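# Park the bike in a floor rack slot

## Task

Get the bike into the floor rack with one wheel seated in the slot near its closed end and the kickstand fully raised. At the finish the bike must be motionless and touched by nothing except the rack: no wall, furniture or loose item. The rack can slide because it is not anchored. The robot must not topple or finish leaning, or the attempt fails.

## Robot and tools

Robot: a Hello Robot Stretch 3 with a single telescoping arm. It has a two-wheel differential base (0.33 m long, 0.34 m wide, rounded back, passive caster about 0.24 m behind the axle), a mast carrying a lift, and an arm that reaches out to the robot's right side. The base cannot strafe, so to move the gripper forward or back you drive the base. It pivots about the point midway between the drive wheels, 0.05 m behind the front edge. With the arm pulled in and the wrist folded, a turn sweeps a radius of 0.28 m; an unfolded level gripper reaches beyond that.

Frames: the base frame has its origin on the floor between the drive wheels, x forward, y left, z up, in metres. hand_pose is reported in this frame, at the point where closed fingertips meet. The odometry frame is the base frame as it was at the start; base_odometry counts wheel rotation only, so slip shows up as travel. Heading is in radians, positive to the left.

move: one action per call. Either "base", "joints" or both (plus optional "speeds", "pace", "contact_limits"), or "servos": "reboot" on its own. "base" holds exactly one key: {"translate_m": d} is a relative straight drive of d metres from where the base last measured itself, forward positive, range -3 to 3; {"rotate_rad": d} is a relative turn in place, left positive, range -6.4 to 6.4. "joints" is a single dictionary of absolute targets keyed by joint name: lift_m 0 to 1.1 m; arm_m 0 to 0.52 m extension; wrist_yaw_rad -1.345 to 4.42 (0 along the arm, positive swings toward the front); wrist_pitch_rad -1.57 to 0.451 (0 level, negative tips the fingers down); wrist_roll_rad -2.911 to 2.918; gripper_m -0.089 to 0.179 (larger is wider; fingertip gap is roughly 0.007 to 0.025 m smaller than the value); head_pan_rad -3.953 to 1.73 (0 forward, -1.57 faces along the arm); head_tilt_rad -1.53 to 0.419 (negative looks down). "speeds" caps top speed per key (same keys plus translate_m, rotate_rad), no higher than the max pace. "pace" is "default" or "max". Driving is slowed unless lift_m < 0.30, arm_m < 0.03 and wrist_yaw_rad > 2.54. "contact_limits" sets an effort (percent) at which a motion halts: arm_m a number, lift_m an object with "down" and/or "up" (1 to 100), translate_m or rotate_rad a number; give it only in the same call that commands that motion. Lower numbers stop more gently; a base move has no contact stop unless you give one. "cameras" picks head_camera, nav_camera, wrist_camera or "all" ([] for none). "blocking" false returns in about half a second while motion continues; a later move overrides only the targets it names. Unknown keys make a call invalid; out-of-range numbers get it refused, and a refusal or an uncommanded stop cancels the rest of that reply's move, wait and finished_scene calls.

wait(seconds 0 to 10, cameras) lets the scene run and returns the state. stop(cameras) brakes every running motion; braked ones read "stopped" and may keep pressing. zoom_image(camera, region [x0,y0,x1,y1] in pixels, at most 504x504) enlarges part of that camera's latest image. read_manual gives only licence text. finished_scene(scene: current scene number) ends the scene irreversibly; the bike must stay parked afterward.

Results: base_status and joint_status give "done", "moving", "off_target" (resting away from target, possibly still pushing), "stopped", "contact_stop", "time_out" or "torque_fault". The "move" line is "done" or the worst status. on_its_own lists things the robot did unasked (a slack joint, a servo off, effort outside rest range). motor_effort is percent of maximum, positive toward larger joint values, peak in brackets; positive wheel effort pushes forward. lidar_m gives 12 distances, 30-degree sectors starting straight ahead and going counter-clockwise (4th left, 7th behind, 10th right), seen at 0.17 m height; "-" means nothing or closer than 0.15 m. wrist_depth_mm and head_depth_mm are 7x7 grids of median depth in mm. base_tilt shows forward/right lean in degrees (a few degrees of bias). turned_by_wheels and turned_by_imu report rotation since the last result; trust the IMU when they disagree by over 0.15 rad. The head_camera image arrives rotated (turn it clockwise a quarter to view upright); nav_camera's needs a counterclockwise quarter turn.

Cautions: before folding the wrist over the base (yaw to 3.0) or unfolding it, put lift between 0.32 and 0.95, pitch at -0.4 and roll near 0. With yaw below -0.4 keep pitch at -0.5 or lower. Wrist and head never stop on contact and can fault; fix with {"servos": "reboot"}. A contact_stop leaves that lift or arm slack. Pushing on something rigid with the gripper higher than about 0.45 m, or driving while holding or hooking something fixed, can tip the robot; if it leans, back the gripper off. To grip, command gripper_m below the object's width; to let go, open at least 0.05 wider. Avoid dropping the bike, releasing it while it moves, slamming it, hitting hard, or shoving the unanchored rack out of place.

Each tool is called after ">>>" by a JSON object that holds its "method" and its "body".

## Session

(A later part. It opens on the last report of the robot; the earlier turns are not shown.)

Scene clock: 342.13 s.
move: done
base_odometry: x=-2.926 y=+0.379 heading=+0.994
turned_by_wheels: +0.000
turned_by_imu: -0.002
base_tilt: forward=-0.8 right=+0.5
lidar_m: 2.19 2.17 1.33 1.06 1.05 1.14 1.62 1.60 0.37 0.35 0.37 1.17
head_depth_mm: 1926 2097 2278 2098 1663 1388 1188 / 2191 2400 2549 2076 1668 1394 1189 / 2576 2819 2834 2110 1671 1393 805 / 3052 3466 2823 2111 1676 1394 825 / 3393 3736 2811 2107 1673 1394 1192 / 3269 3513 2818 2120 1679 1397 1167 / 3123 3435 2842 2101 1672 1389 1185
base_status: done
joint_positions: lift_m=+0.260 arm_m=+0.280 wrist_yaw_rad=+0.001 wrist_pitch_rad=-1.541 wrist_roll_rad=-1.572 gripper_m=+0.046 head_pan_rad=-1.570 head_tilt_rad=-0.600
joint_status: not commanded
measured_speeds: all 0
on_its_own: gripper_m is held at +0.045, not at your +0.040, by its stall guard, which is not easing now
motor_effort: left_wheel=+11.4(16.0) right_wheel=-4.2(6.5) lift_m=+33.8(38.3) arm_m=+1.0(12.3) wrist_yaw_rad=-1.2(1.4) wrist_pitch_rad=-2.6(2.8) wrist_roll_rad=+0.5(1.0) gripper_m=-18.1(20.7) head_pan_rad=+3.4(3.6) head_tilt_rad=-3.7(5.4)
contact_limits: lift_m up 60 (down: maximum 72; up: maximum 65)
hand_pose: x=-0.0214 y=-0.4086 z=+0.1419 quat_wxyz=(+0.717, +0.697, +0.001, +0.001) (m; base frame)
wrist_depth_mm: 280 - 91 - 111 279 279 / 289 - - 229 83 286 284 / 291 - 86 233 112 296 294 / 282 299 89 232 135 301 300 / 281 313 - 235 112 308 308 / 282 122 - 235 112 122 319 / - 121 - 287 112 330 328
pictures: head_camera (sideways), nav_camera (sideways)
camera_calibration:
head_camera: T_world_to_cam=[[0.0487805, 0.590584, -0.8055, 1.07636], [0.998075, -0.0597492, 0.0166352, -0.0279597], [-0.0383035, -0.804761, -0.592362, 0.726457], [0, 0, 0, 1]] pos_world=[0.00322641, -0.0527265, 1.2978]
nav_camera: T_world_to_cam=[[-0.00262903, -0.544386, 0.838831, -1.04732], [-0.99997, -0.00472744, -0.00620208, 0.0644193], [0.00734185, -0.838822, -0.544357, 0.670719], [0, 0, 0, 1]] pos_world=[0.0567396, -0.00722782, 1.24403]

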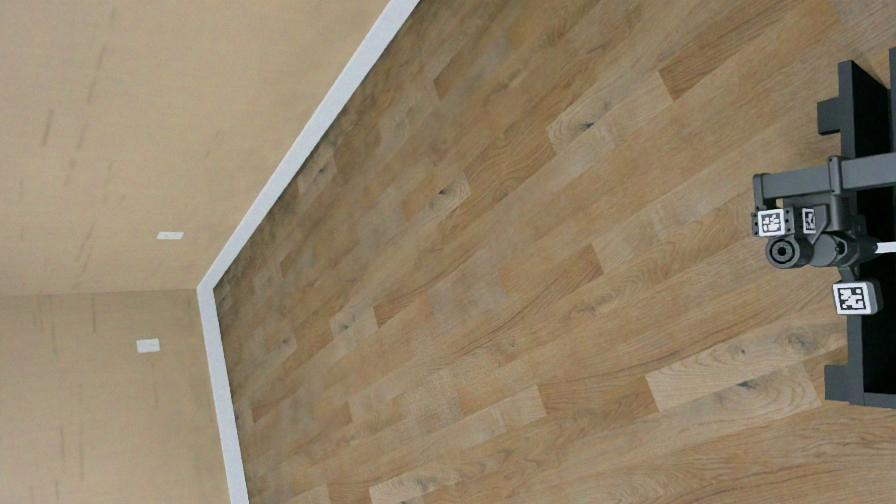

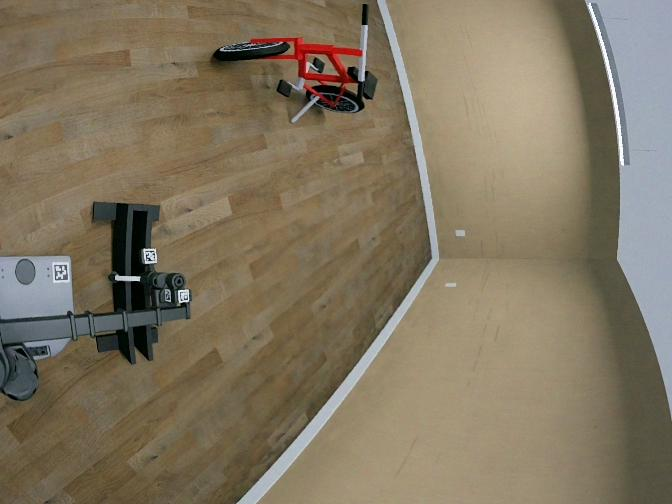

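>>> {"method": "move", "body": {"joints": {"head_pan_rad":-0.7,"head_tilt_rad":-0.5}, "cameras": ["head_camera","nav_camera"]}}

Scene clock: 351.77 s.
move: done
base_odometry: x=-2.926 y=+0.379 heading=+0.994
turned_by_wheels: +0.000
turned_by_imu: -0.001
base_tilt: forward=-0.8 right=+0.6
lidar_m: 2.19 2.16 1.33 1.06 1.05 1.14 1.62 1.60 0.37 0.35 0.37 1.17
head_depth_mm: 3051 3354 3463 2400 1813 1479 1234 / 3201 3479 3480 1989 1827 1481 1235 / 3392 3667 3486 1987 1782 1476 1241 / 3475 3890 3490 2426 1723 1490 1249 / 3503 3825 3518 2430 1862 1493 1251 / 3077 3311 3307 2458 1839 1484 1257 / 2707 2796 2990 2425 1850 1495 1248
base_status: not commanded
joint_positions: lift_m=+0.260 arm_m=+0.280 wrist_yaw_rad=+0.001 wrist_pitch_rad=-1.541 wrist_roll_rad=-1.572 gripper_m=+0.046 head_pan_rad=-0.673 head_tilt_rad=-0.504
joint_status: all done
measured_speeds: all 0
on_its_own: gripper_m is held at +0.045, not at your +0.040, by its stall guard, which is not easing now
motor_effort: left_wheel=+11.1(12.1) right_wheel=-4.7(5.3) lift_m=+33.5(34.6) arm_m=+4.5(5.4) wrist_yaw_rad=-1.1(1.3) wrist_pitch_rad=-2.6(2.7) wrist_roll_rad=+0.3(1.0) gripper_m=-18.2(19.9) head_pan_rad=-1.2(5.0) head_tilt_rad=+3.4(5.4)
contact_limits: lift_m up 60 (down: maximum 72; up: maximum 65)
hand_pose: x=-0.0214 y=-0.4086 z=+0.1419 quat_wxyz=(+0.717, +0.697, +0.001, +0.001) (m; base frame)
wrist_depth_mm: 281 - 91 - 111 281 278 / 287 - - 230 83 284 284 / 291 - 86 232 111 295 293 / 282 303 89 233 135 301 302 / 282 311 - 233 112 309 309 / 282 121 - 236 112 122 318 / - 128 - 287 112 329 328
pictures: head_camera (sideways), nav_camera (sideways)
camera_calibration:
head_camera: T_world_to_cam=[[-0.368727, 0.356403, -0.858497, 1.148], [0.667502, 0.744275, 0.02229, -0.0332538], [0.646902, -0.56483, -0.512333, 0.618154], [0, 0, 0, 1]] pos_world=[0.0456108, -0.0352496, 1.303]
nav_camera: T_world_to_cam=[[0.358952, -0.289656, 0.887273, -1.11272], [-0.619328, -0.785112, -0.00575173, 0.0615766], [0.698274, -0.547448, -0.46121, 0.55843], [0, 0, 0, 1]] pos_world=[0.0476115, 0.0317502, 1.24519]

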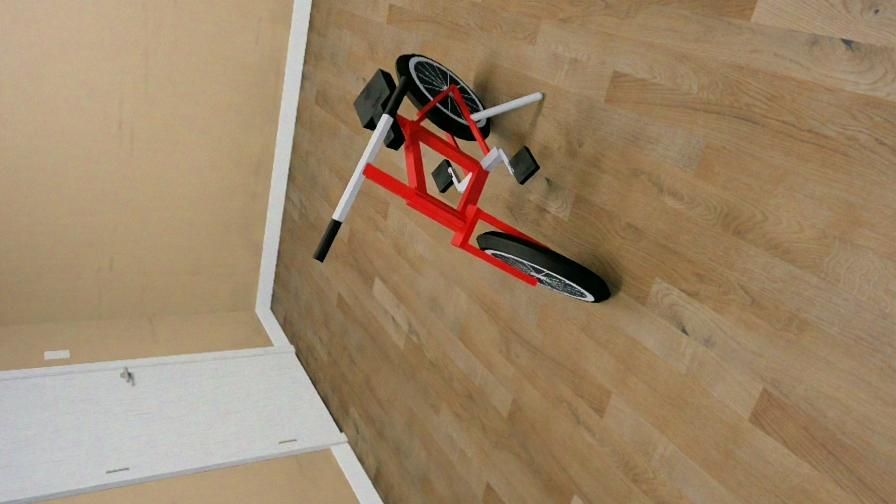

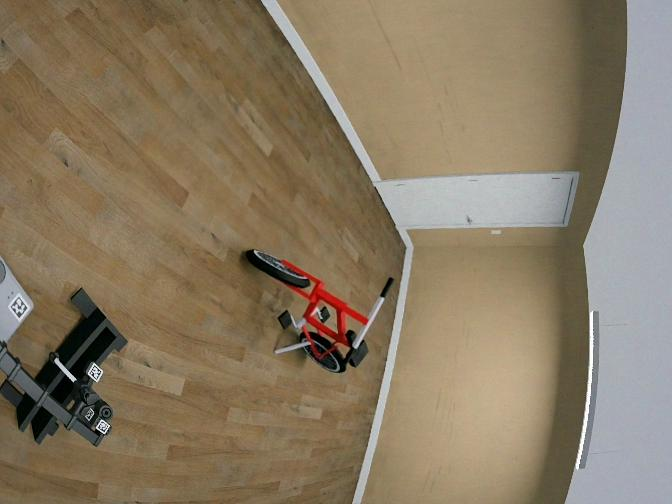

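>>> {"method": "zoom_image", "body": {"camera": "head_camera", "region": [300, 30, 660, 330]}}

Scaled by 1.400 from the camera's 896x504 image, which has a finer 1280x720 frame.

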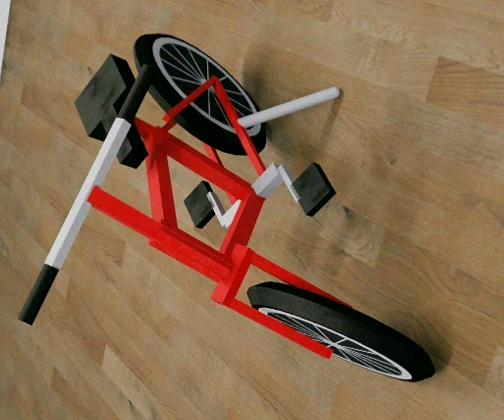

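>>> {"method": "move", "body": {"base": {"rotate_rad":-0.105}, "cameras": []}}

>>> {"method": "move", "body": {"base": {"translate_m":0.674}, "joints": {"head_pan_rad":-1.2,"head_tilt_rad":-0.7}, "cameras": ["head_camera","nav_camera"]}}

Scene clock: 395.83 s.
move: done
base_odometry: x=-2.926 y=+0.379 heading=+0.889
turned_by_wheels: -0.104
turned_by_imu: -0.106
base_tilt: forward=-0.7 right=+0.5
lidar_m: 2.23 2.17 1.45 1.08 1.06 1.10 1.53 1.60 0.37 0.35 0.37 1.17
head_depth_mm: 2999 3311 3483 2418 1831 1486 1249 / 3097 3486 3520 2429 1853 1484 1238 / 3222 3523 3586 2051 1852 1491 1246 / 3365 3631 3523 1914 1803 1489 1249 / 3482 3794 3610 2449 1692 1491 1248 / 3566 3909 3625 2455 1865 1497 1255 / 3154 3417 3367 2436 1864 1498 1256
base_status: done
joint_positions: lift_m=+0.260 arm_m=+0.280 wrist_yaw_rad=+0.001 wrist_pitch_rad=-1.541 wrist_roll_rad=-1.572 gripper_m=+0.046 head_pan_rad=-0.700 head_tilt_rad=-0.500
joint_status: not commanded
measured_speeds: all 0
on_its_own: gripper_m is held at +0.045, not at your +0.040, by its stall guard, which is not easing now
motor_effort: left_wheel=+10.9(15.8) right_wheel=-9.0(14.3) lift_m=+32.1(33.3) arm_m=+9.9(10.8) wrist_yaw_rad=-0.6(1.1) wrist_pitch_rad=-2.6(2.7) wrist_roll_rad=+0.4(0.8) gripper_m=-18.8(19.9) head_pan_rad=-2.4(3.2) head_tilt_rad=+3.2(5.1)
contact_limits: lift_m up 60 (down: maximum 72; up: maximum 65)
hand_pose: x=-0.0214 y=-0.4086 z=+0.1419 quat_wxyz=(+0.717, +0.697, +0.001, +0.001) (m; base frame)
wrist_depth_mm: 280 - 92 - 111 277 276 / 289 - - 229 83 286 285 / 290 - 86 232 112 294 295 / 282 301 89 231 135 303 302 / 281 311 - 234 112 307 314 / 280 121 - 233 112 122 318 / - 122 - 287 112 332 327
pictures: none
No camera images: "cameras" was empty.

Scene clock: 403.70 s.
move: done
base_odometry: x=-2.501 y=+0.903 heading=+0.890
turned_by_wheels: +0.000
turned_by_imu: -0.001
base_tilt: forward=-0.8 right=+0.6
lidar_m: 1.62 1.57 1.65 1.41 1.38 1.44 2.01 2.20 0.37 0.35 0.37 2.18
head_depth_mm: 3207 3256 2361 1859 1545 1321 1021 / 3133 3215 2357 1867 1540 1318 819 / 3073 3184 2356 1871 1547 1316 968 / 3010 3189 1489 1781 1535 1321 1087 / 2955 3154 2265 1348 1285 1312 1089 / 2883 3115 2273 1858 1470 1320 1151 / 2843 3100 2352 1859 1545 1318 1141
base_status: done
joint_positions: lift_m=+0.260 arm_m=+0.280 wrist_yaw_rad=+0.001 wrist_pitch_rad=-1.541 wrist_roll_rad=-1.572 gripper_m=+0.046 head_pan_rad=-1.200 head_tilt_rad=-0.700
joint_status: all done
measured_speeds: all 0
on_its_own: gripper_m is held at +0.045, not at your +0.040, by its stall guard, which is not easing now
motor_effort: left_wheel=+12.0(14.9) right_wheel=-3.4(6.6) lift_m=+31.8(33.3) arm_m=+12.5(13.5) wrist_yaw_rad=-0.7(1.2) wrist_pitch_rad=-2.5(2.8) wrist_roll_rad=+0.8(1.0) gripper_m=-18.6(20.2) head_pan_rad=+3.2(4.6) head_tilt_rad=-4.7(6.4)
contact_limits: lift_m up 60 (down: maximum 72; up: maximum 65)
hand_pose: x=-0.0214 y=-0.4086 z=+0.1419 quat_wxyz=(+0.717, +0.697, +0.001, +0.001) (m; base frame)
wrist_depth_mm: 280 - 91 - 112 279 279 / 288 - 80 230 83 287 284 / 290 - 86 233 112 294 294 / 281 301 89 235 135 301 301 / 284 310 - 234 112 306 313 / 284 121 - 236 112 121 318 / - 121 - 288 112 331 328
pictures: head_camera (sideways), nav_camera (sideways)
camera_calibration:
head_camera: T_world_to_cam=[[-0.196355, 0.640455, -0.74247, 0.995657], [0.952552, 0.304196, 0.0104856, -0.0196923], [0.232572, -0.705182, -0.669797, 0.82547], [0, 0, 0, 1]] pos_world=[0.0222794, -0.0495769, 1.29235]
nav_camera: T_world_to_cam=[[0.223933, -0.584005, 0.780251, -0.972403], [-0.930736, -0.365634, -0.00654874, 0.0644772], [0.289111, -0.724741, -0.625432, 0.774535], [0, 0, 0, 1]] pos_world=[0.0538379, 0.0170243, 1.24356]

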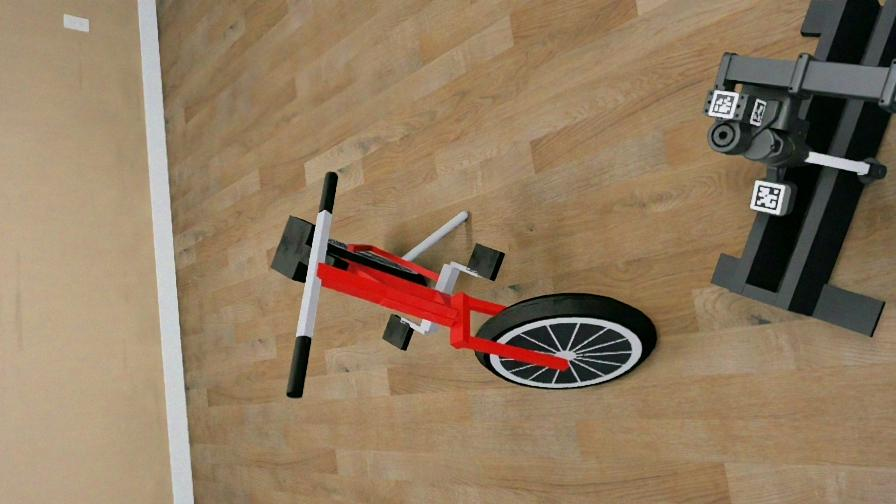

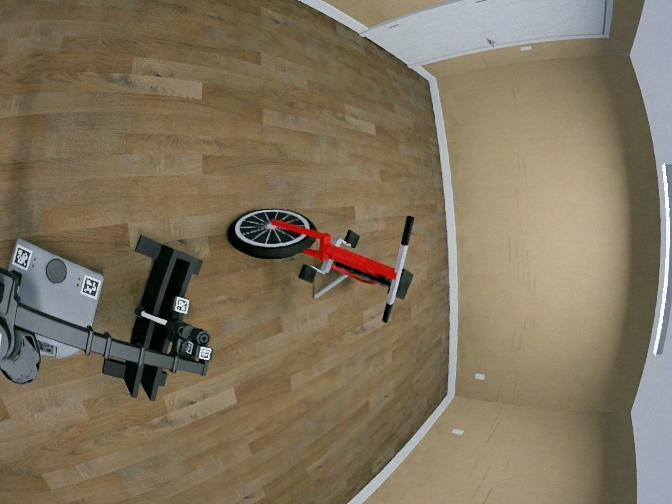

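>>> {"method": "move", "body": {"base": {"translate_m":0.067}, "cameras": []}}

>>> {"method": "move", "body": {"base": {"rotate_rad":1.64}, "joints": {"head_pan_rad":-2.0,"head_tilt_rad":-0.7}, "speeds": {"rotate_rad":0.5}, "cameras": ["head_camera","nav_camera"]}}

Scene clock: 423.50 s.
move: done
base_odometry: x=-2.459 y=+0.955 heading=+0.890
turned_by_wheels: +0.000
turned_by_imu: +0.000
base_tilt: forward=-0.8 right=+0.6
lidar_m: 1.55 1.51 1.58 1.45 1.42 1.47 2.06 2.26 0.37 0.35 0.37 2.10
head_depth_mm: 3202 3203 2365 1864 1539 1317 1018 / 3127 3160 2364 1883 1552 1317 820 / 3064 3195 2264 1873 1552 1319 975 / 2973 3198 1674 1716 1471 1319 1086 / 2931 3163 2270 1805 1325 1319 1087 / 2883 3128 2371 1856 1549 1324 1148 / 2810 3032 2346 1875 1550 1321 1147
base_status: done
joint_positions: lift_m=+0.260 arm_m=+0.280 wrist_yaw_rad=+0.001 wrist_pitch_rad=-1.541 wrist_roll_rad=-1.572 gripper_m=+0.046 head_pan_rad=-1.200 head_tilt_rad=-0.700
joint_status: not commanded
measured_speeds: all 0
on_its_own: gripper_m is held at +0.045, not at your +0.040, by its stall guard, which is not easing now
motor_effort: left_wheel=+5.6(12.4) right_wheel=+2.6(6.1) lift_m=+31.4(33.3) arm_m=+12.1(13.0) wrist_yaw_rad=-0.1(1.0) wrist_pitch_rad=-2.5(2.7) wrist_roll_rad=+0.3(0.9) gripper_m=-18.4(19.8) head_pan_rad=+2.2(3.8) head_tilt_rad=-3.8(5.6)
contact_limits: lift_m up 60 (down: maximum 72; up: maximum 65)
hand_pose: x=-0.0214 y=-0.4086 z=+0.1419 quat_wxyz=(+0.717, +0.697, +0.001, +0.001) (m; base frame)
wrist_depth_mm: 281 - 91 - 111 278 281 / 290 - 80 231 83 287 288 / 291 - 86 231 111 296 294 / 282 302 89 234 135 301 301 / 282 312 - 235 112 307 314 / 282 122 - 235 112 122 316 / - 121 - 291 112 329 331
pictures: none
No camera images: "cameras" was empty.

Scene clock: 427.73 s.
move: done
base_odometry: x=-2.459 y=+0.955 heading=+2.529
turned_by_wheels: +1.640
turned_by_imu: +1.658
base_tilt: forward=-0.8 right=+0.5
lidar_m: 1.42 1.40 1.50 2.22 2.27 2.42 1.04 0.67 0.37 0.35 0.37 1.62
head_depth_mm: 2976 3155 2338 1866 1533 1284 1143 / 2960 3204 2358 1867 1555 1320 1147 / 2507 2836 2335 1885 1537 1319 1126 / 2166 2476 2333 1870 1546 1319 1055 / 1926 2156 2280 1859 1539 1292 1028 / 1742 1905 2111 1876 1543 1315 939 / 1569 1702 1904 1833 1550 1313 1057
base_status: done
joint_positions: lift_m=+0.260 arm_m=+0.280 wrist_yaw_rad=+0.001 wrist_pitch_rad=-1.541 wrist_roll_rad=-1.572 gripper_m=+0.046 head_pan_rad=-2.000 head_tilt_rad=-0.700
joint_status: all done
measured_speeds: all 0
on_its_own: gripper_m is held at +0.045, not at your +0.040, by its stall guard, which is not easing now
motor_effort: left_wheel=-10.9(14.0) right_wheel=+8.3(18.8) lift_m=+34.1(35.4) arm_m=+6.2(12.2) wrist_yaw_rad=-0.5(1.3) wrist_pitch_rad=-2.5(2.7) wrist_roll_rad=+0.3(0.8) gripper_m=-18.6(20.2) head_pan_rad=+2.9(6.1) head_tilt_rad=-3.9(6.2)
contact_limits: lift_m up 60 (down: maximum 72; up: maximum 65)
hand_pose: x=-0.0214 y=-0.4086 z=+0.1419 quat_wxyz=(+0.717, +0.697, +0.001, +0.001) (m; base frame)
wrist_depth_mm: 283 - 91 - 112 278 282 / 287 - - 230 83 286 286 / 294 - 86 233 112 295 293 / 282 304 89 233 135 298 302 / 282 312 - 233 112 309 312 / 282 122 - 235 112 122 319 / - 128 - 287 112 328 328
pictures: head_camera (sideways), nav_camera (sideways)
camera_calibration:
head_camera: T_world_to_cam=[[0.322834, 0.586958, -0.742468, 0.992489], [0.881701, -0.471692, 0.0104787, -0.0191988], [-0.344065, -0.658018, -0.6698, 0.828991], [0, 0, 0, 1]] pos_world=[-0.0182545, -0.0461141, 1.29235]
nav_camera: T_world_to_cam=[[-0.263168, -0.567427, 0.780237, -0.969373], [-0.910577, 0.413287, -0.00656815, 0.0644047], [-0.318735, -0.712194, -0.62545, 0.778314], [0, 0, 0, 1]] pos_world=[0.0516132, -0.0223551, 1.24356]

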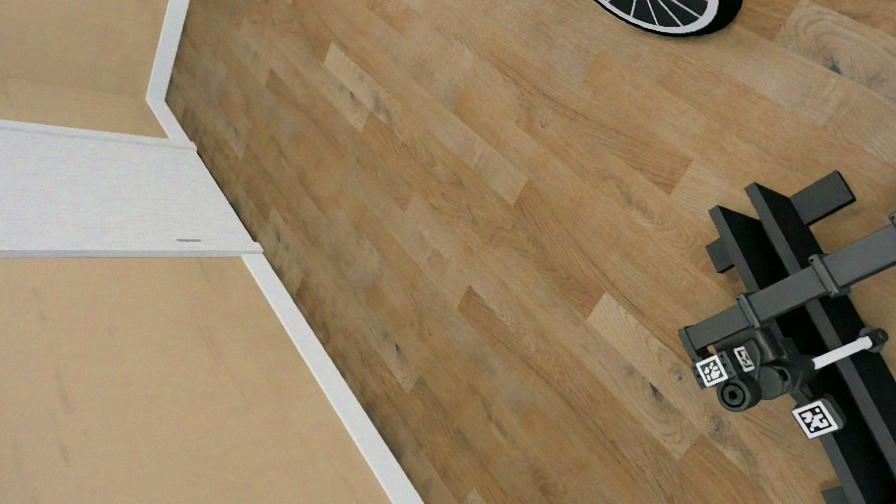

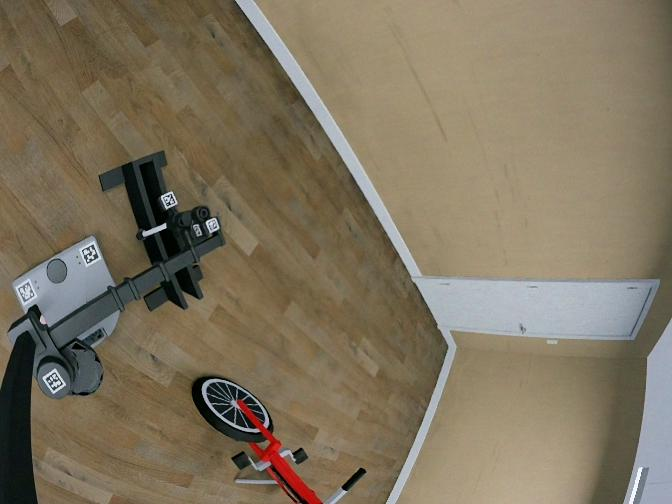

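>>> {"method": "move", "body": {"joints": {"head_pan_rad":-2.55,"head_tilt_rad":-0.7}, "cameras": ["head_camera","nav_camera"]}}

Scene clock: 432.23 s.
move: done
base_odometry: x=-2.459 y=+0.955 heading=+2.529
turned_by_wheels: +0.000
turned_by_imu: -0.001
base_tilt: forward=-0.8 right=+0.6
lidar_m: 1.42 1.40 1.50 2.22 2.27 2.42 1.04 0.67 0.37 0.35 0.37 1.63
head_depth_mm: 2905 3115 2207 1876 1550 1320 1152 / 2904 3139 2282 1724 1544 1315 1146 / 2926 3127 2270 1816 1253 1292 1150 / 2994 3155 2392 1863 1474 1323 1146 / 2940 3187 2345 1860 1544 1316 1125 / 3000 3222 2344 1874 1547 1325 1056 / 3015 3161 2359 1868 1548 1317 933
base_status: not commanded
joint_positions: lift_m=+0.260 arm_m=+0.280 wrist_yaw_rad=+0.001 wrist_pitch_rad=-1.541 wrist_roll_rad=-1.572 gripper_m=+0.046 head_pan_rad=-2.562 head_tilt_rad=-0.700
joint_status: all done
measured_speeds: all 0
on_its_own: gripper_m is held at +0.045, not at your +0.040, by its stall guard, which is not easing now
motor_effort: left_wheel=-10.6(11.3) right_wheel=+7.9(8.9) lift_m=+36.4(37.4) arm_m=-3.5(4.1) wrist_yaw_rad=-0.9(1.0) wrist_pitch_rad=-2.5(2.7) wrist_roll_rad=+0.6(0.9) gripper_m=-19.0(20.1) head_pan_rad=-1.1(5.9) head_tilt_rad=-4.2(6.5)
contact_limits: lift_m up 60 (down: maximum 72; up: maximum 65)
hand_pose: x=-0.0214 y=-0.4086 z=+0.1419 quat_wxyz=(+0.717, +0.697, +0.001, +0.001) (m; base frame)
wrist_depth_mm: 280 - 91 - 111 280 280 / 289 - - 228 83 285 286 / 295 - 85 233 112 296 293 / 282 301 89 234 135 300 302 / 283 310 - 233 112 308 310 / 281 121 - 234 112 122 318 / - 128 - 288 112 327 327
pictures: head_camera (sideways), nav_camera (sideways)
camera_calibration:
head_camera: T_world_to_cam=[[0.58602, 0.324584, -0.742446, 0.990828], [0.494615, -0.869049, 0.0104708, -0.0168877], [-0.641824, -0.373361, -0.669824, 0.830871], [0, 0, 0, 1]] pos_world=[-0.0390193, -0.026069, 1.29235]
nav_camera: T_world_to_cam=[[-0.525105, -0.339821, 0.780248, -0.967769], [-0.550188, 0.835015, -0.00660123, 0.0622229], [-0.649275, -0.432749, -0.625436, 0.780335], [0, 0, 0, 1]] pos_world=[0.0327065, -0.043136, 1.24356]

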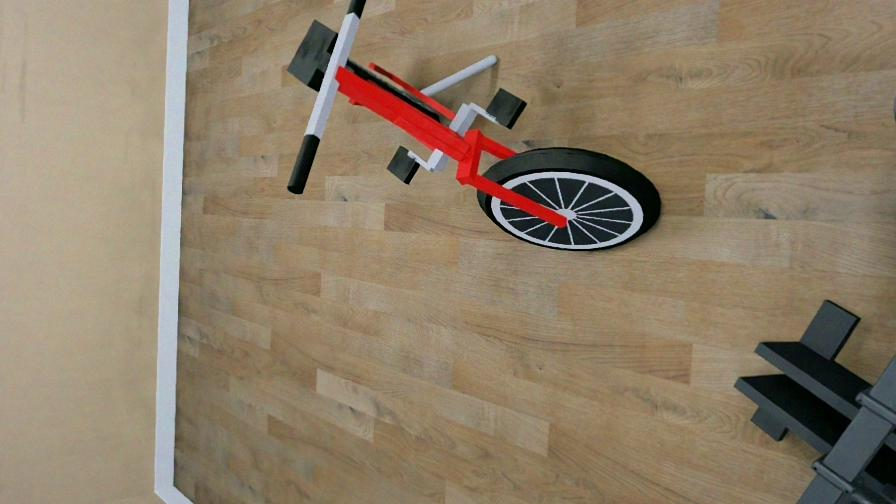

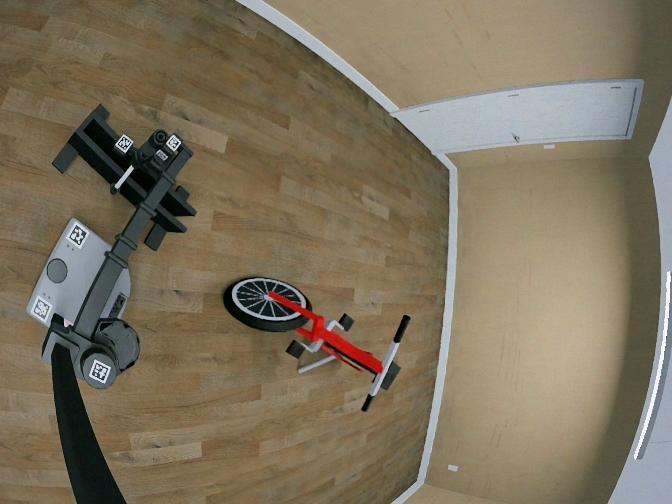

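>>> {"method": "move", "body": {"joints": {"lift_m":0.196}, "speeds": {"lift_m":0.04}, "contact_limits": {"lift_m":{"down":20}}, "cameras": []}}

>>> {"method": "move", "body": {"joints": {"gripper_m":0.179}, "cameras": ["wrist_camera"]}}

>>> {"method": "move", "body": {"joints": {"lift_m":0.5,"head_pan_rad":-1.8}, "pace": "max", "cameras": ["head_camera","wrist_camera"]}}

Scene clock: 452.23 s.
move: contact_stop
base_odometry: x=-2.459 y=+0.955 heading=+2.530
turned_by_wheels: +0.001
turned_by_imu: -0.002
base_tilt: forward=-0.8 right=+0.6
lidar_m: 1.42 1.40 1.50 2.21 2.27 2.41 1.04 0.67 1.98 1.54 1.52 1.63
head_depth_mm: 2860 3093 2208 1883 1554 1320 1155 / 2917 3127 2270 1643 1550 1317 1147 / 2919 3136 2271 1806 1253 1296 1148 / 2950 3200 2346 1857 1475 1322 1152 / 2973 3172 2341 1861 1544 1316 1127 / 3025 3183 2365 1871 1541 1315 1052 / 3025 3172 2328 1871 1542 1314 824
base_status: not commanded
joint_positions: lift_m=+0.212 arm_m=+0.280 wrist_yaw_rad=+0.000 wrist_pitch_rad=-1.547 wrist_roll_rad=-1.572 gripper_m=+0.046 head_pan_rad=-2.549 head_tilt_rad=-0.701
joint_status: lift_m contact_stop (moved -0.048 of -0.064)
measured_speeds: all 0
on_its_own: gripper_m is held at +0.045, not at your +0.040, by its stall guard, which is not easing now; lift_m is slack since a contact_stop (your +0.196 is given up)
motor_effort: left_wheel=-0.3(11.2) right_wheel=-1.8(8.7) lift_m=+27.7(37.1) arm_m=-10.9(12.9) wrist_yaw_rad=+0.3(1.2) wrist_pitch_rad=-1.3(2.7) wrist_roll_rad=+0.7(0.8) gripper_m=-19.0(19.9) head_pan_rad=+3.6(3.9) head_tilt_rad=-2.3(4.6)
contact_limits: lift_m down 20 (down: maximum 72; up: maximum 65)
hand_pose: x=-0.0214 y=-0.4069 z=+0.0940 quat_wxyz=(+0.715, +0.699, +0.001, +0.000) (m; base frame)
wrist_depth_mm: 238 234 88 233 137 236 235 / 244 246 90 233 137 240 241 / 249 250 94 234 114 248 247 / 257 257 95 238 115 254 255 / 265 263 99 238 139 261 260 / 271 122 122 238 115 122 270 / - 128 122 241 115 275 274
pictures: none
No camera images: "cameras" was empty.

not run: a stop that you did not command came earlier in this reply.

not run: a stop that you did not command came earlier in this reply.

>>> {"method": "move", "body": {"joints": {"lift_m":0.212}, "cameras": []}}

>>> {"method": "move", "body": {"joints": {"gripper_m":0.179}, "cameras": ["wrist_camera"]}}

>>> {"method": "move", "body": {"joints": {"lift_m":0.5,"head_pan_rad":-1.8}, "pace": "max", "cameras": ["head_camera","wrist_camera"]}}

Scene clock: 459.10 s.
move: done
base_odometry: x=-2.459 y=+0.955 heading=+2.530
turned_by_wheels: +0.000
turned_by_imu: -0.001
base_tilt: forward=-0.8 right=+0.6
lidar_m: 1.42 1.40 1.50 2.22 2.27 2.41 1.04 0.67 1.97 1.54 1.52 1.62
head_depth_mm: 2881 3066 2201 1878 1538 1318 1148 / 2920 3097 2259 1643 1543 1318 1143 / 2900 3145 2271 1804 1256 1291 1151 / 2915 3195 2373 1868 1485 1317 1143 / 3041 3217 2335 1857 1539 1317 1121 / 3024 3184 2368 1861 1535 1318 1047 / 3035 3171 2358 1863 1541 1318 828
base_status: not commanded
joint_positions: lift_m=+0.212 arm_m=+0.280 wrist_yaw_rad=+0.000 wrist_pitch_rad=-1.547 wrist_roll_rad=-1.572 gripper_m=+0.046 head_pan_rad=-2.549 head_tilt_rad=-0.701
joint_status: all done
measured_speeds: all 0
on_its_own: gripper_m is held at +0.045, not at your +0.040, by its stall guard, which is not easing now
motor_effort: left_wheel=+1.0(1.1) right_wheel=-0.8(1.5) lift_m=+24.3(27.6) arm_m=-7.7(8.0) wrist_yaw_rad=+0.2(0.5) wrist_pitch_rad=-1.4(1.5) wrist_roll_rad=+0.3(0.8) gripper_m=-18.4(19.2) head_pan_rad=+1.3(2.5) head_tilt_rad=-1.0(2.9)
hand_pose: x=-0.0214 y=-0.4069 z=+0.0940 quat_wxyz=(+0.715, +0.699, +0.001, +0.000) (m; base frame)
wrist_depth_mm: 238 237 88 232 137 236 236 / 244 244 90 233 137 241 241 / 250 251 94 236 114 249 248 / 257 257 95 236 114 254 254 / 263 262 99 237 139 262 260 / 272 122 122 238 115 122 270 / - 128 122 240 115 274 275
pictures: none
No camera images: "cameras" was empty.

Scene clock: 461.00 s.
move: done
base_odometry: x=-2.459 y=+0.955 heading=+2.530
turned_by_wheels: +0.000
turned_by_imu: +0.000
base_tilt: forward=-0.7 right=+0.6
lidar_m: 1.42 1.40 1.50 2.22 2.27 2.42 1.04 0.67 1.97 1.53 1.51 1.62
head_depth_mm: 2895 3090 2185 1862 1543 1315 1149 / 2913 3134 2257 1651 1547 1314 1143 / 2880 3158 2284 1822 1251 1286 1147 / 2978 3183 2341 1859 1467 1315 1149 / 2995 3175 2368 1871 1538 1322 1120 / 2995 3170 2386 1858 1551 1323 1057 / 3058 3228 2372 1862 1542 1321 829
base_status: not commanded
joint_positions: lift_m=+0.212 arm_m=+0.280 wrist_yaw_rad=+0.000 wrist_pitch_rad=-1.547 wrist_roll_rad=-1.572 gripper_m=+0.179 head_pan_rad=-2.549 head_tilt_rad=-0.701
joint_status: all done
measured_speeds: all 0
motor_effort: left_wheel=+0.3(1.4) right_wheel=-0.7(1.9) lift_m=+32.4(33.0) arm_m=-5.5(8.1) wrist_yaw_rad=-0.1(0.7) wrist_pitch_rad=-1.5(1.7) wrist_roll_rad=+0.3(0.9) gripper_m=+0.3(97.1) head_pan_rad=+0.8(2.0) head_tilt_rad=-0.8(3.3)
hand_pose: x=-0.0214 y=-0.4071 z=+0.0940 quat_wxyz=(+0.715, +0.699, +0.001, +0.000) (m; base frame)
wrist_depth_mm: 238 88 88 234 137 235 233 / 244 242 90 234 138 240 240 / 251 248 93 237 98 246 248 / 255 258 95 199 115 253 255 / 265 147 98 240 139 140 261 / 121 127 122 239 115 123 122 / 114 125 121 276 115 277 115
pictures: wrist_camera
camera_calibration:
wrist_camera: T_world_to_cam=[[-0.0129464, -0.999914, -0.00219306, -0.399855], [-0.985669, 0.012393, 0.168234, 0.00538432], [-0.168193, 0.00433966, -0.985745, 0.253616], [0, 0, 0, 1]] pos_world=[0.0427867, -0.400988, 0.248217]

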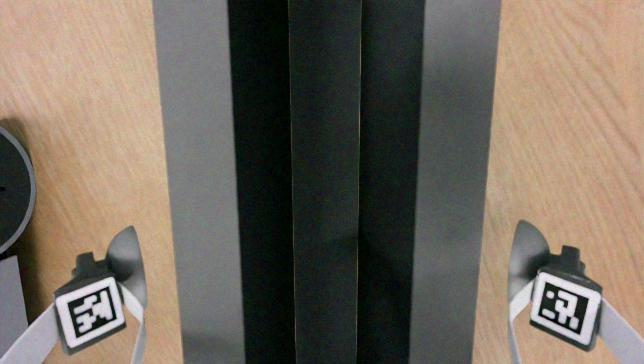

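Scene clock: 463.70 s.
move: done
base_odometry: x=-2.459 y=+0.955 heading=+2.530
turned_by_wheels: +0.000
turned_by_imu: +0.000
base_tilt: forward=-0.8 right=+0.6
lidar_m: 1.42 1.40 1.50 2.22 2.27 2.41 1.04 0.67 1.97 1.54 1.51 1.62
head_depth_mm: 2344 2770 2360 1866 1547 1315 1148 / 2102 2473 2364 1875 1551 1319 1134 / 1916 2216 2366 1873 1545 1312 505 / 1734 1997 2209 1861 1536 634 1084 / 1592 1804 2059 1861 700 732 1064 / 1484 1659 1875 1875 1541 1292 1047 / 1376 1522 1702 1811 1549 1317 1140
base_status: not commanded
joint_positions: lift_m=+0.500 arm_m=+0.280 wrist_yaw_rad=+0.000 wrist_pitch_rad=-1.547 wrist_roll_rad=-1.572 gripper_m=+0.179 head_pan_rad=-1.798 head_tilt_rad=-0.701
joint_status: all done
measured_speeds: all 0
motor_effort: left_wheel=+0.5(1.3) right_wheel=-0.9(1.8) lift_m=+32.2(36.6) arm_m=-2.7(5.8) wrist_yaw_rad=+0.1(0.9) wrist_pitch_rad=-1.5(1.7) wrist_roll_rad=+0.7(0.8) gripper_m=-0.2(1.5) head_pan_rad=-3.2(4.7) head_tilt_rad=-0.6(2.2)
hand_pose: x=-0.0214 y=-0.4071 z=+0.3820 quat_wxyz=(+0.715, +0.699, +0.001, +0.000) (m; base frame)
wrist_depth_mm: 510 499 504 355 497 498 497 / 515 513 509 367 516 511 512 / 379 424 530 379 532 527 525 / 382 396 538 388 549 536 536 / 400 398 558 400 552 554 551 / 130 143 580 408 572 136 122 / 115 599 584 499 589 590 115
pictures: head_camera (sideways), wrist_camera
camera_calibration:
head_camera: T_world_to_cam=[[0.198256, 0.640478, -0.741945, 0.992606], [0.958576, -0.284645, 0.0104247, -0.0196208], [-0.204514, -0.713277, -0.67038, 0.828907], [0, 0, 0, 1]] pos_world=[-0.00845896, -0.050087, 1.29235]
wrist_camera: T_world_to_cam=[[-0.0129464, -0.999914, -0.00219306, -0.399224], [-0.985669, 0.012393, 0.168234, -0.0430671], [-0.168193, 0.00433966, -0.985745, 0.53751], [0, 0, 0, 1]] pos_world=[0.0427867, -0.400988, 0.536217]

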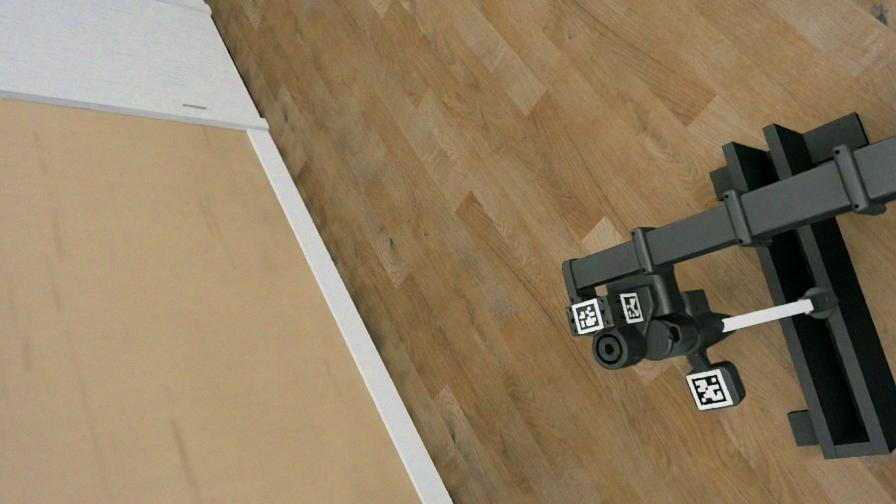

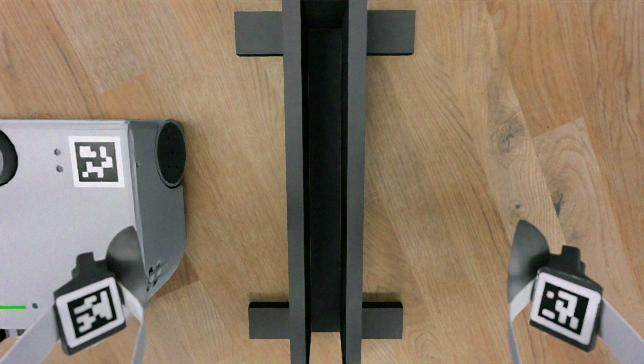

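>>> {"method": "move", "body": {"base": {"rotate_rad":-0.312}, "joints": {"arm_m":0.0,"lift_m":0.85,"wrist_roll_rad":0.0,"head_pan_rad":-2.6,"head_tilt_rad":-0.7}, "pace": "max", "cameras": ["head_camera"]}}

>>> {"method": "move", "body": {"base": {"translate_m":-1.156}, "joints": {"head_pan_rad":-1.57,"head_tilt_rad":-0.7}, "cameras": ["head_camera"]}}

>>> {"method": "move", "body": {"base": {"rotate_rad":0.305}, "joints": {"head_pan_rad":-1.57,"head_tilt_rad":-0.7}, "cameras": ["head_camera","nav_camera"]}}

Scene clock: 488.80 s.
move: done
base_odometry: x=-2.459 y=+0.955 heading=+2.218
turned_by_wheels: -0.312
turned_by_imu: -0.317
base_tilt: forward=-0.8 right=+0.5
lidar_m: 1.58 1.40 1.40 1.67 2.25 2.25 2.69 0.67 2.78 1.71 1.51 1.52
head_depth_mm: 3347 3188 2374 1854 1556 1320 - / 3237 3163 2345 1874 1543 1318 - / 3141 3204 2364 1870 1541 1342 - / 3080 3158 2104 1816 1554 1369 - / 2985 3205 2253 1308 1232 - 445 / 2925 3075 2254 1854 1502 - - / 2775 3045 2354 1854 1584 - -
base_status: done
joint_positions: lift_m=+0.850 arm_m=+0.003 wrist_yaw_rad=+0.000 wrist_pitch_rad=-1.550 wrist_roll_rad=-0.005 gripper_m=+0.179 head_pan_rad=-2.601 head_tilt_rad=-0.700
joint_status: all done
joint sent to its limit — arm_m, lower limit.
measured_speeds: all 0
motor_effort: left_wheel=+11.3(18.5) right_wheel=-6.6(10.9) lift_m=+31.3(36.3) arm_m=-10.9(13.9) wrist_yaw_rad=+0.2(0.9) wrist_pitch_rad=-0.9(1.6) wrist_roll_rad=+1.8(3.9) gripper_m=-1.1(1.8) head_pan_rad=+3.4(4.5) head_tilt_rad=+2.0(3.5)
hand_pose: x=-0.0216 y=-0.1290 z=+0.7320 quat_wxyz=(+0.506, +0.496, -0.503, -0.494) (m; base frame)
wrist_depth_mm: 815 818 801 818 816 814 812 / 845 863 840 851 843 835 841 / 895 872 864 853 872 859 853 / 908 906 886 743 755 885 875 / 939 903 904 760 762 884 912 / 949 143 947 916 945 135 122 / 115 987 950 923 960 962 116
pictures: head_camera (sideways)
camera_calibration:
head_camera: T_world_to_cam=[[0.598255, 0.301588, -0.742385, 0.990708], [0.460509, -0.887592, 0.0105269, -0.0166777], [-0.65576, -0.348173, -0.669891, 0.831012], [0, 0, 0, 1]] pos_world=[-0.0400714, -0.0242527, 1.29235]

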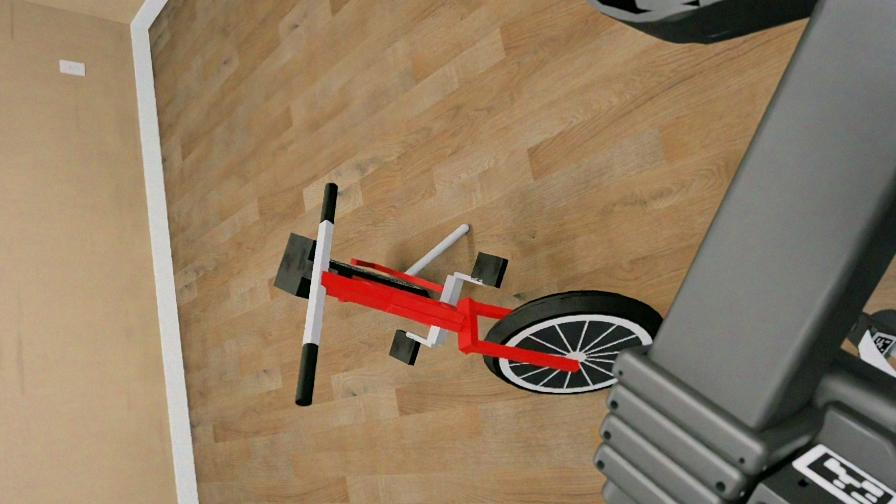

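Scene clock: 501.47 s.
move: done
base_odometry: x=-1.762 y=+0.033 heading=+2.219
turned_by_wheels: +0.000
turned_by_imu: -0.009
base_tilt: forward=-0.8 right=+0.4
lidar_m: 2.55 2.25 2.25 1.67 1.47 1.48 1.75 2.52 0.78 0.59 0.55 0.70
head_depth_mm: 2354 2623 2336 1874 1590 - - / 2524 2795 2349 1853 1551 - - / 2764 3015 2361 1864 1401 - - / 2894 3058 2369 1862 967 1345 348 / 2593 2886 2362 1884 1060 1289 1147 / 2375 2678 2357 1869 1548 1167 1147 / 2190 2457 2363 1873 1545 1256 1147
base_status: done
joint_positions: lift_m=+0.850 arm_m=+0.003 wrist_yaw_rad=+0.000 wrist_pitch_rad=-1.550 wrist_roll_rad=-0.005 gripper_m=+0.179 head_pan_rad=-1.570 head_tilt_rad=-0.700
joint_status: all done
measured_speeds: all 0
motor_effort: left_wheel=+5.2(9.2) right_wheel=-10.3(14.5) lift_m=+24.8(31.1) arm_m=+1.4(11.3) wrist_yaw_rad=+0.6(0.9) wrist_pitch_rad=-0.9(1.1) wrist_roll_rad=+1.3(1.9) gripper_m=-0.7(1.9) head_pan_rad=-1.9(5.6) head_tilt_rad=+2.4(3.9)
hand_pose: x=-0.0216 y=-0.1290 z=+0.7320 quat_wxyz=(+0.506, +0.496, -0.503, -0.494) (m; base frame)
wrist_depth_mm: 829 831 810 827 845 820 818 / 847 868 846 818 830 830 832 / 878 882 872 867 859 873 848 / 876 896 907 738 740 882 882 / 906 909 916 753 761 899 894 / 915 143 941 917 947 135 122 / 115 942 978 947 943 960 115
pictures: head_camera (sideways)
camera_calibration:
head_camera: T_world_to_cam=[[0.0485483, 0.668131, -0.742458, 0.994111], [0.99809, -0.0608816, 0.0104769, -0.0199282], [-0.038202, -0.741549, -0.669811, 0.827182], [0, 0, 0, 1]] pos_world=[0.00322776, -0.0520141, 1.29235]

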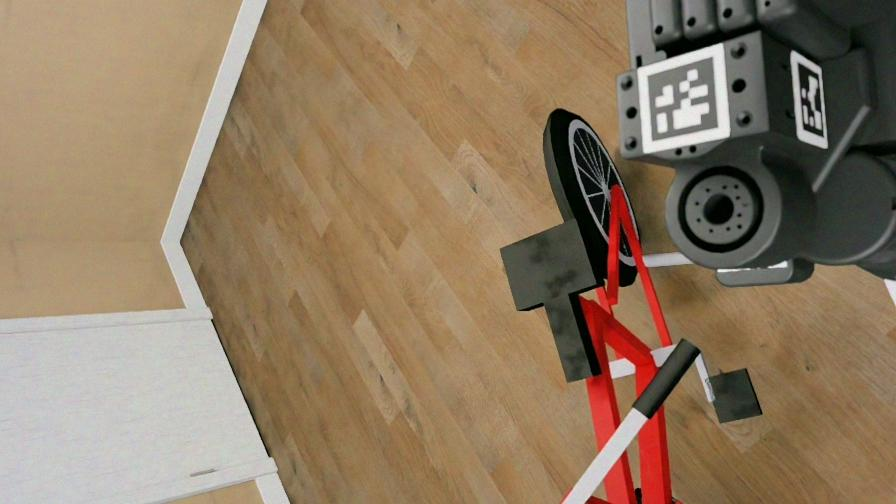

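Scene clock: 503.03 s.
move: done
base_odometry: x=-1.762 y=+0.033 heading=+2.523
turned_by_wheels: +0.305
turned_by_imu: +0.308
base_tilt: forward=-0.8 right=+0.5
lidar_m: 2.29 2.25 1.94 1.50 1.49 1.57 2.31 2.52 0.66 0.55 0.70 2.44
head_depth_mm: 2718 3009 2375 1868 1580 - - / 2551 2907 2374 1865 965 - - / 2403 2756 2376 1887 1004 - - / 2255 2599 2354 1896 1192 1147 348 / 2142 2461 2373 1875 1435 1285 1144 / 2057 2310 2353 1865 1047 1288 1147 / 1953 2172 2319 1816 1555 1255 1145
base_status: done
joint_positions: lift_m=+0.850 arm_m=+0.003 wrist_yaw_rad=+0.000 wrist_pitch_rad=-1.550 wrist_roll_rad=-0.005 gripper_m=+0.179 head_pan_rad=-1.570 head_tilt_rad=-0.700
joint_status: all done
measured_speeds: all 0
motor_effort: left_wheel=-8.3(12.2) right_wheel=+12.7(14.9) lift_m=+23.9(25.3) arm_m=+3.4(3.4) wrist_yaw_rad=+0.6(0.6) wrist_pitch_rad=-0.9(1.1) wrist_roll_rad=+1.3(1.8) gripper_m=+1.0(2.6) head_pan_rad=-2.2(3.4) head_tilt_rad=+1.7(3.6)
hand_pose: x=-0.0216 y=-0.1290 z=+0.7320 quat_wxyz=(+0.506, +0.496, -0.503, -0.494) (m; base frame)
wrist_depth_mm: 837 830 821 813 827 829 832 / 840 851 859 835 832 826 829 / 883 865 875 839 849 839 841 / 881 914 882 732 734 878 873 / 906 925 913 751 753 884 904 / 929 143 923 933 927 135 121 / 115 968 947 957 937 960 115
pictures: head_camera (sideways), nav_camera (sideways)
camera_calibration:
head_camera: T_world_to_cam=[[0.0485359, 0.667922, -0.742647, 0.994345], [0.998091, -0.0608698, 0.0104854, -0.0199385], [-0.0382014, -0.741738, -0.669601, 0.826903], [0, 0, 0, 1]] pos_world=[0.00322782, -0.0520133, 1.29235]
nav_camera: T_world_to_cam=[[-0.00249631, -0.625267, 0.780407, -0.971202], [-0.999969, -0.00424689, -0.00660126, 0.064941], [0.00744185, -0.780399, -0.625237, 0.776022], [0, 0, 0, 1]] pos_world=[0.0567395, -0.00137728, 1.24356]

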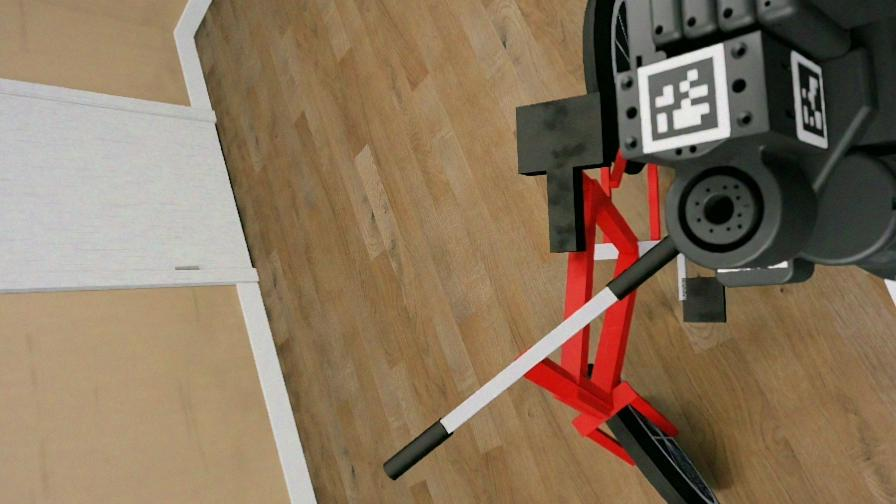

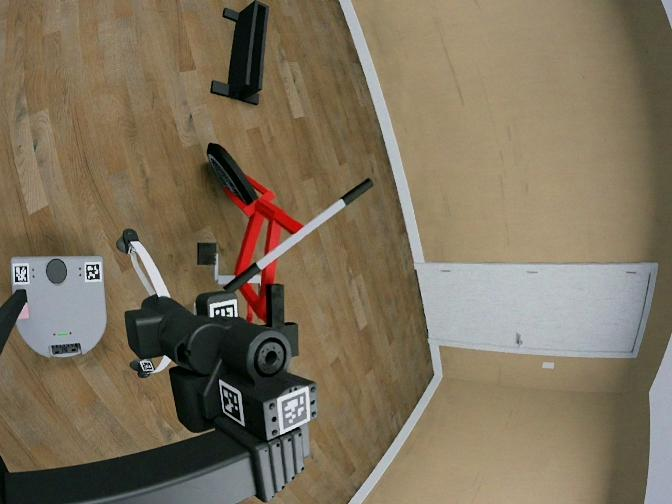

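>>> {"method": "move", "body": {"joints": {"head_pan_rad":-1.0,"head_tilt_rad":-0.8}, "cameras": ["head_camera"]}}

Scene clock: 513.97 s.
move: done
base_odometry: x=-1.762 y=+0.033 heading=+2.523
turned_by_wheels: +0.000
turned_by_imu: -0.001
base_tilt: forward=-0.8 right=+0.5
lidar_m: 2.29 2.25 1.94 1.50 1.48 1.57 2.30 2.51 0.66 0.55 0.70 2.44
head_depth_mm: 1990 2290 2046 1701 1126 1290 - / 2000 2325 2049 1652 1359 1196 343 / 2025 2327 2055 1708 1394 1264 1082 / 2038 2322 2047 1705 1383 1262 1084 / 2047 2334 2044 1691 1412 1266 1123 / 2059 2349 2049 1598 1443 1257 1119 / 2088 2392 2044 1606 1443 1263 1122
base_status: not commanded
joint_positions: lift_m=+0.850 arm_m=+0.003 wrist_yaw_rad=+0.000 wrist_pitch_rad=-1.550 wrist_roll_rad=-0.005 gripper_m=+0.179 head_pan_rad=-0.987 head_tilt_rad=-0.796
joint_status: all done
measured_speeds: all 0
motor_effort: left_wheel=-7.2(7.9) right_wheel=+12.0(12.8) lift_m=+24.1(25.7) arm_m=+6.4(6.6) wrist_yaw_rad=-0.3(0.7) wrist_pitch_rad=-0.9(1.0) wrist_roll_rad=+1.4(1.8) gripper_m=-0.9(1.3) head_pan_rad=+1.8(5.7) head_tilt_rad=-4.4(6.9)
hand_pose: x=-0.0216 y=-0.1290 z=+0.7320 quat_wxyz=(+0.506, +0.496, -0.503, -0.494) (m; base frame)
wrist_depth_mm: 811 842 822 828 809 826 822 / 857 859 846 842 841 826 856 / 881 858 863 843 872 840 869 / 911 882 877 742 737 887 889 / 911 906 924 753 748 904 884 / 940 143 933 925 938 136 122 / 115 968 945 973 947 966 115
pictures: head_camera (sideways)
camera_calibration:
head_camera: T_world_to_cam=[[-0.3651, 0.641096, -0.675054, 0.90884], [0.866888, 0.498482, 0.0045535, -0.0113732], [0.339422, -0.583534, -0.737754, 0.913214], [0, 0, 0, 1]] pos_world=[0.0317122, -0.0440928, 1.2873]

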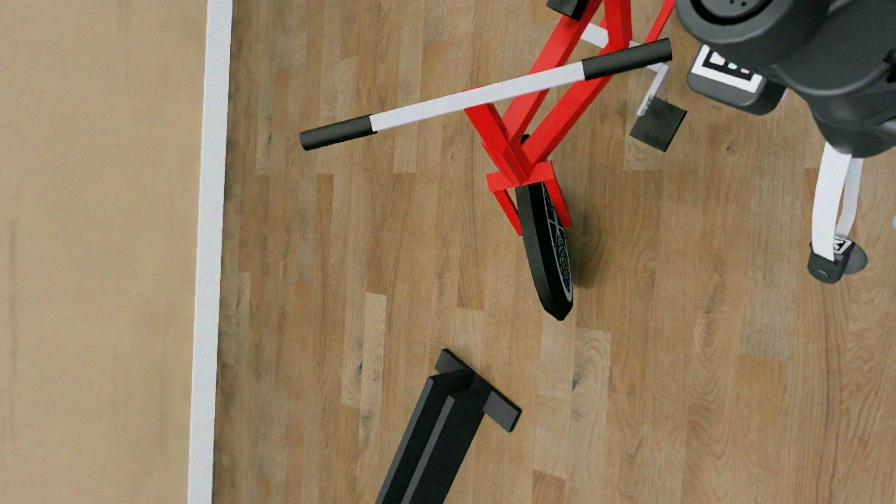

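>>> {"method": "move", "body": {"base": {"translate_m":0.029}, "joints": {"arm_m":0.325,"lift_m":0.93,"wrist_roll_rad":-0.73,"gripper_m":0.12,"head_pan_rad":-1.4,"head_tilt_rad":-0.8}, "cameras": ["wrist_camera","head_camera"]}}

Scene clock: 556.47 s.
move: done
base_odometry: x=-1.785 y=+0.050 heading=+2.523
turned_by_wheels: +0.000
turned_by_imu: -0.001
base_tilt: forward=-0.8 right=+0.5
lidar_m: 2.27 2.23 1.96 1.51 1.50 1.58 2.32 2.54 0.67 0.55 0.68 2.43
head_depth_mm: 371 389 2027 1686 1120 1265 1120 / 381 391 592 1660 1209 1244 1115 / 2144 421 472 1693 1201 1265 1124 / 2165 2393 1995 892 1390 1266 1119 / 2110 2359 1985 1654 1368 1267 1118 / 2008 2311 2036 1686 1354 1260 1119 / 1956 2231 2023 1673 1442 1259 1119
base_status: done
joint_positions: lift_m=+0.930 arm_m=+0.325 wrist_yaw_rad=+0.000 wrist_pitch_rad=-1.550 wrist_roll_rad=-0.724 gripper_m=+0.120 head_pan_rad=-1.401 head_tilt_rad=-0.800
joint_status: all done
measured_speeds: all 0
motor_effort: left_wheel=-3.3(4.0) right_wheel=+13.0(13.8) lift_m=+31.3(34.6) arm_m=+12.5(14.7) wrist_yaw_rad=+0.3(0.8) wrist_pitch_rad=-1.0(1.1) wrist_roll_rad=-2.3(4.0) gripper_m=-0.2(100.0) head_pan_rad=+2.7(4.4) head_tilt_rad=-4.9(6.7)
hand_pose: x=-0.0215 y=-0.4513 z=+0.8120 quat_wxyz=(+0.651, +0.638, -0.293, -0.288) (m; base frame)
wrist_depth_mm: 889 888 917 554 886 902 882 / 912 925 910 903 735 924 888 / 965 923 943 918 938 914 929 / 975 989 957 975 969 436 949 / - - 834 - - 463 - / - 123 872 - - 130 - / - 755 899 - - - -
pictures: head_camera (sideways), wrist_camera
camera_calibration:
head_camera: T_world_to_cam=[[-0.0768774, 0.736707, -0.671827, 0.902875], [0.994183, 0.107623, 0.00425229, -0.0117814], [0.0754371, -0.667592, -0.740696, 0.918662], [0, 0, 0, 1]] pos_world=[0.0118223, -0.0505952, 1.28707]
wrist_camera: T_world_to_cam=[[-0.758239, -0.651867, -0.0119532, -0.293398], [-0.6456, 0.748141, 0.153251, 0.236472], [-0.0909566, 0.123918, -0.988115, 1.01921], [0, 0, 0, 1]] pos_world=[0.0229039, -0.494469, 0.967349]

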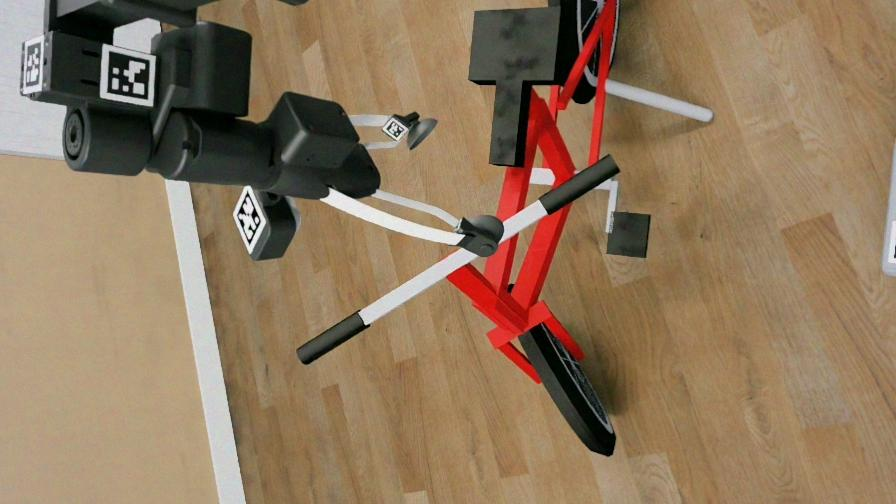

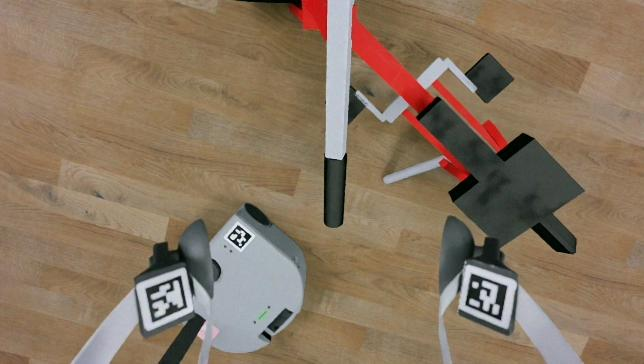

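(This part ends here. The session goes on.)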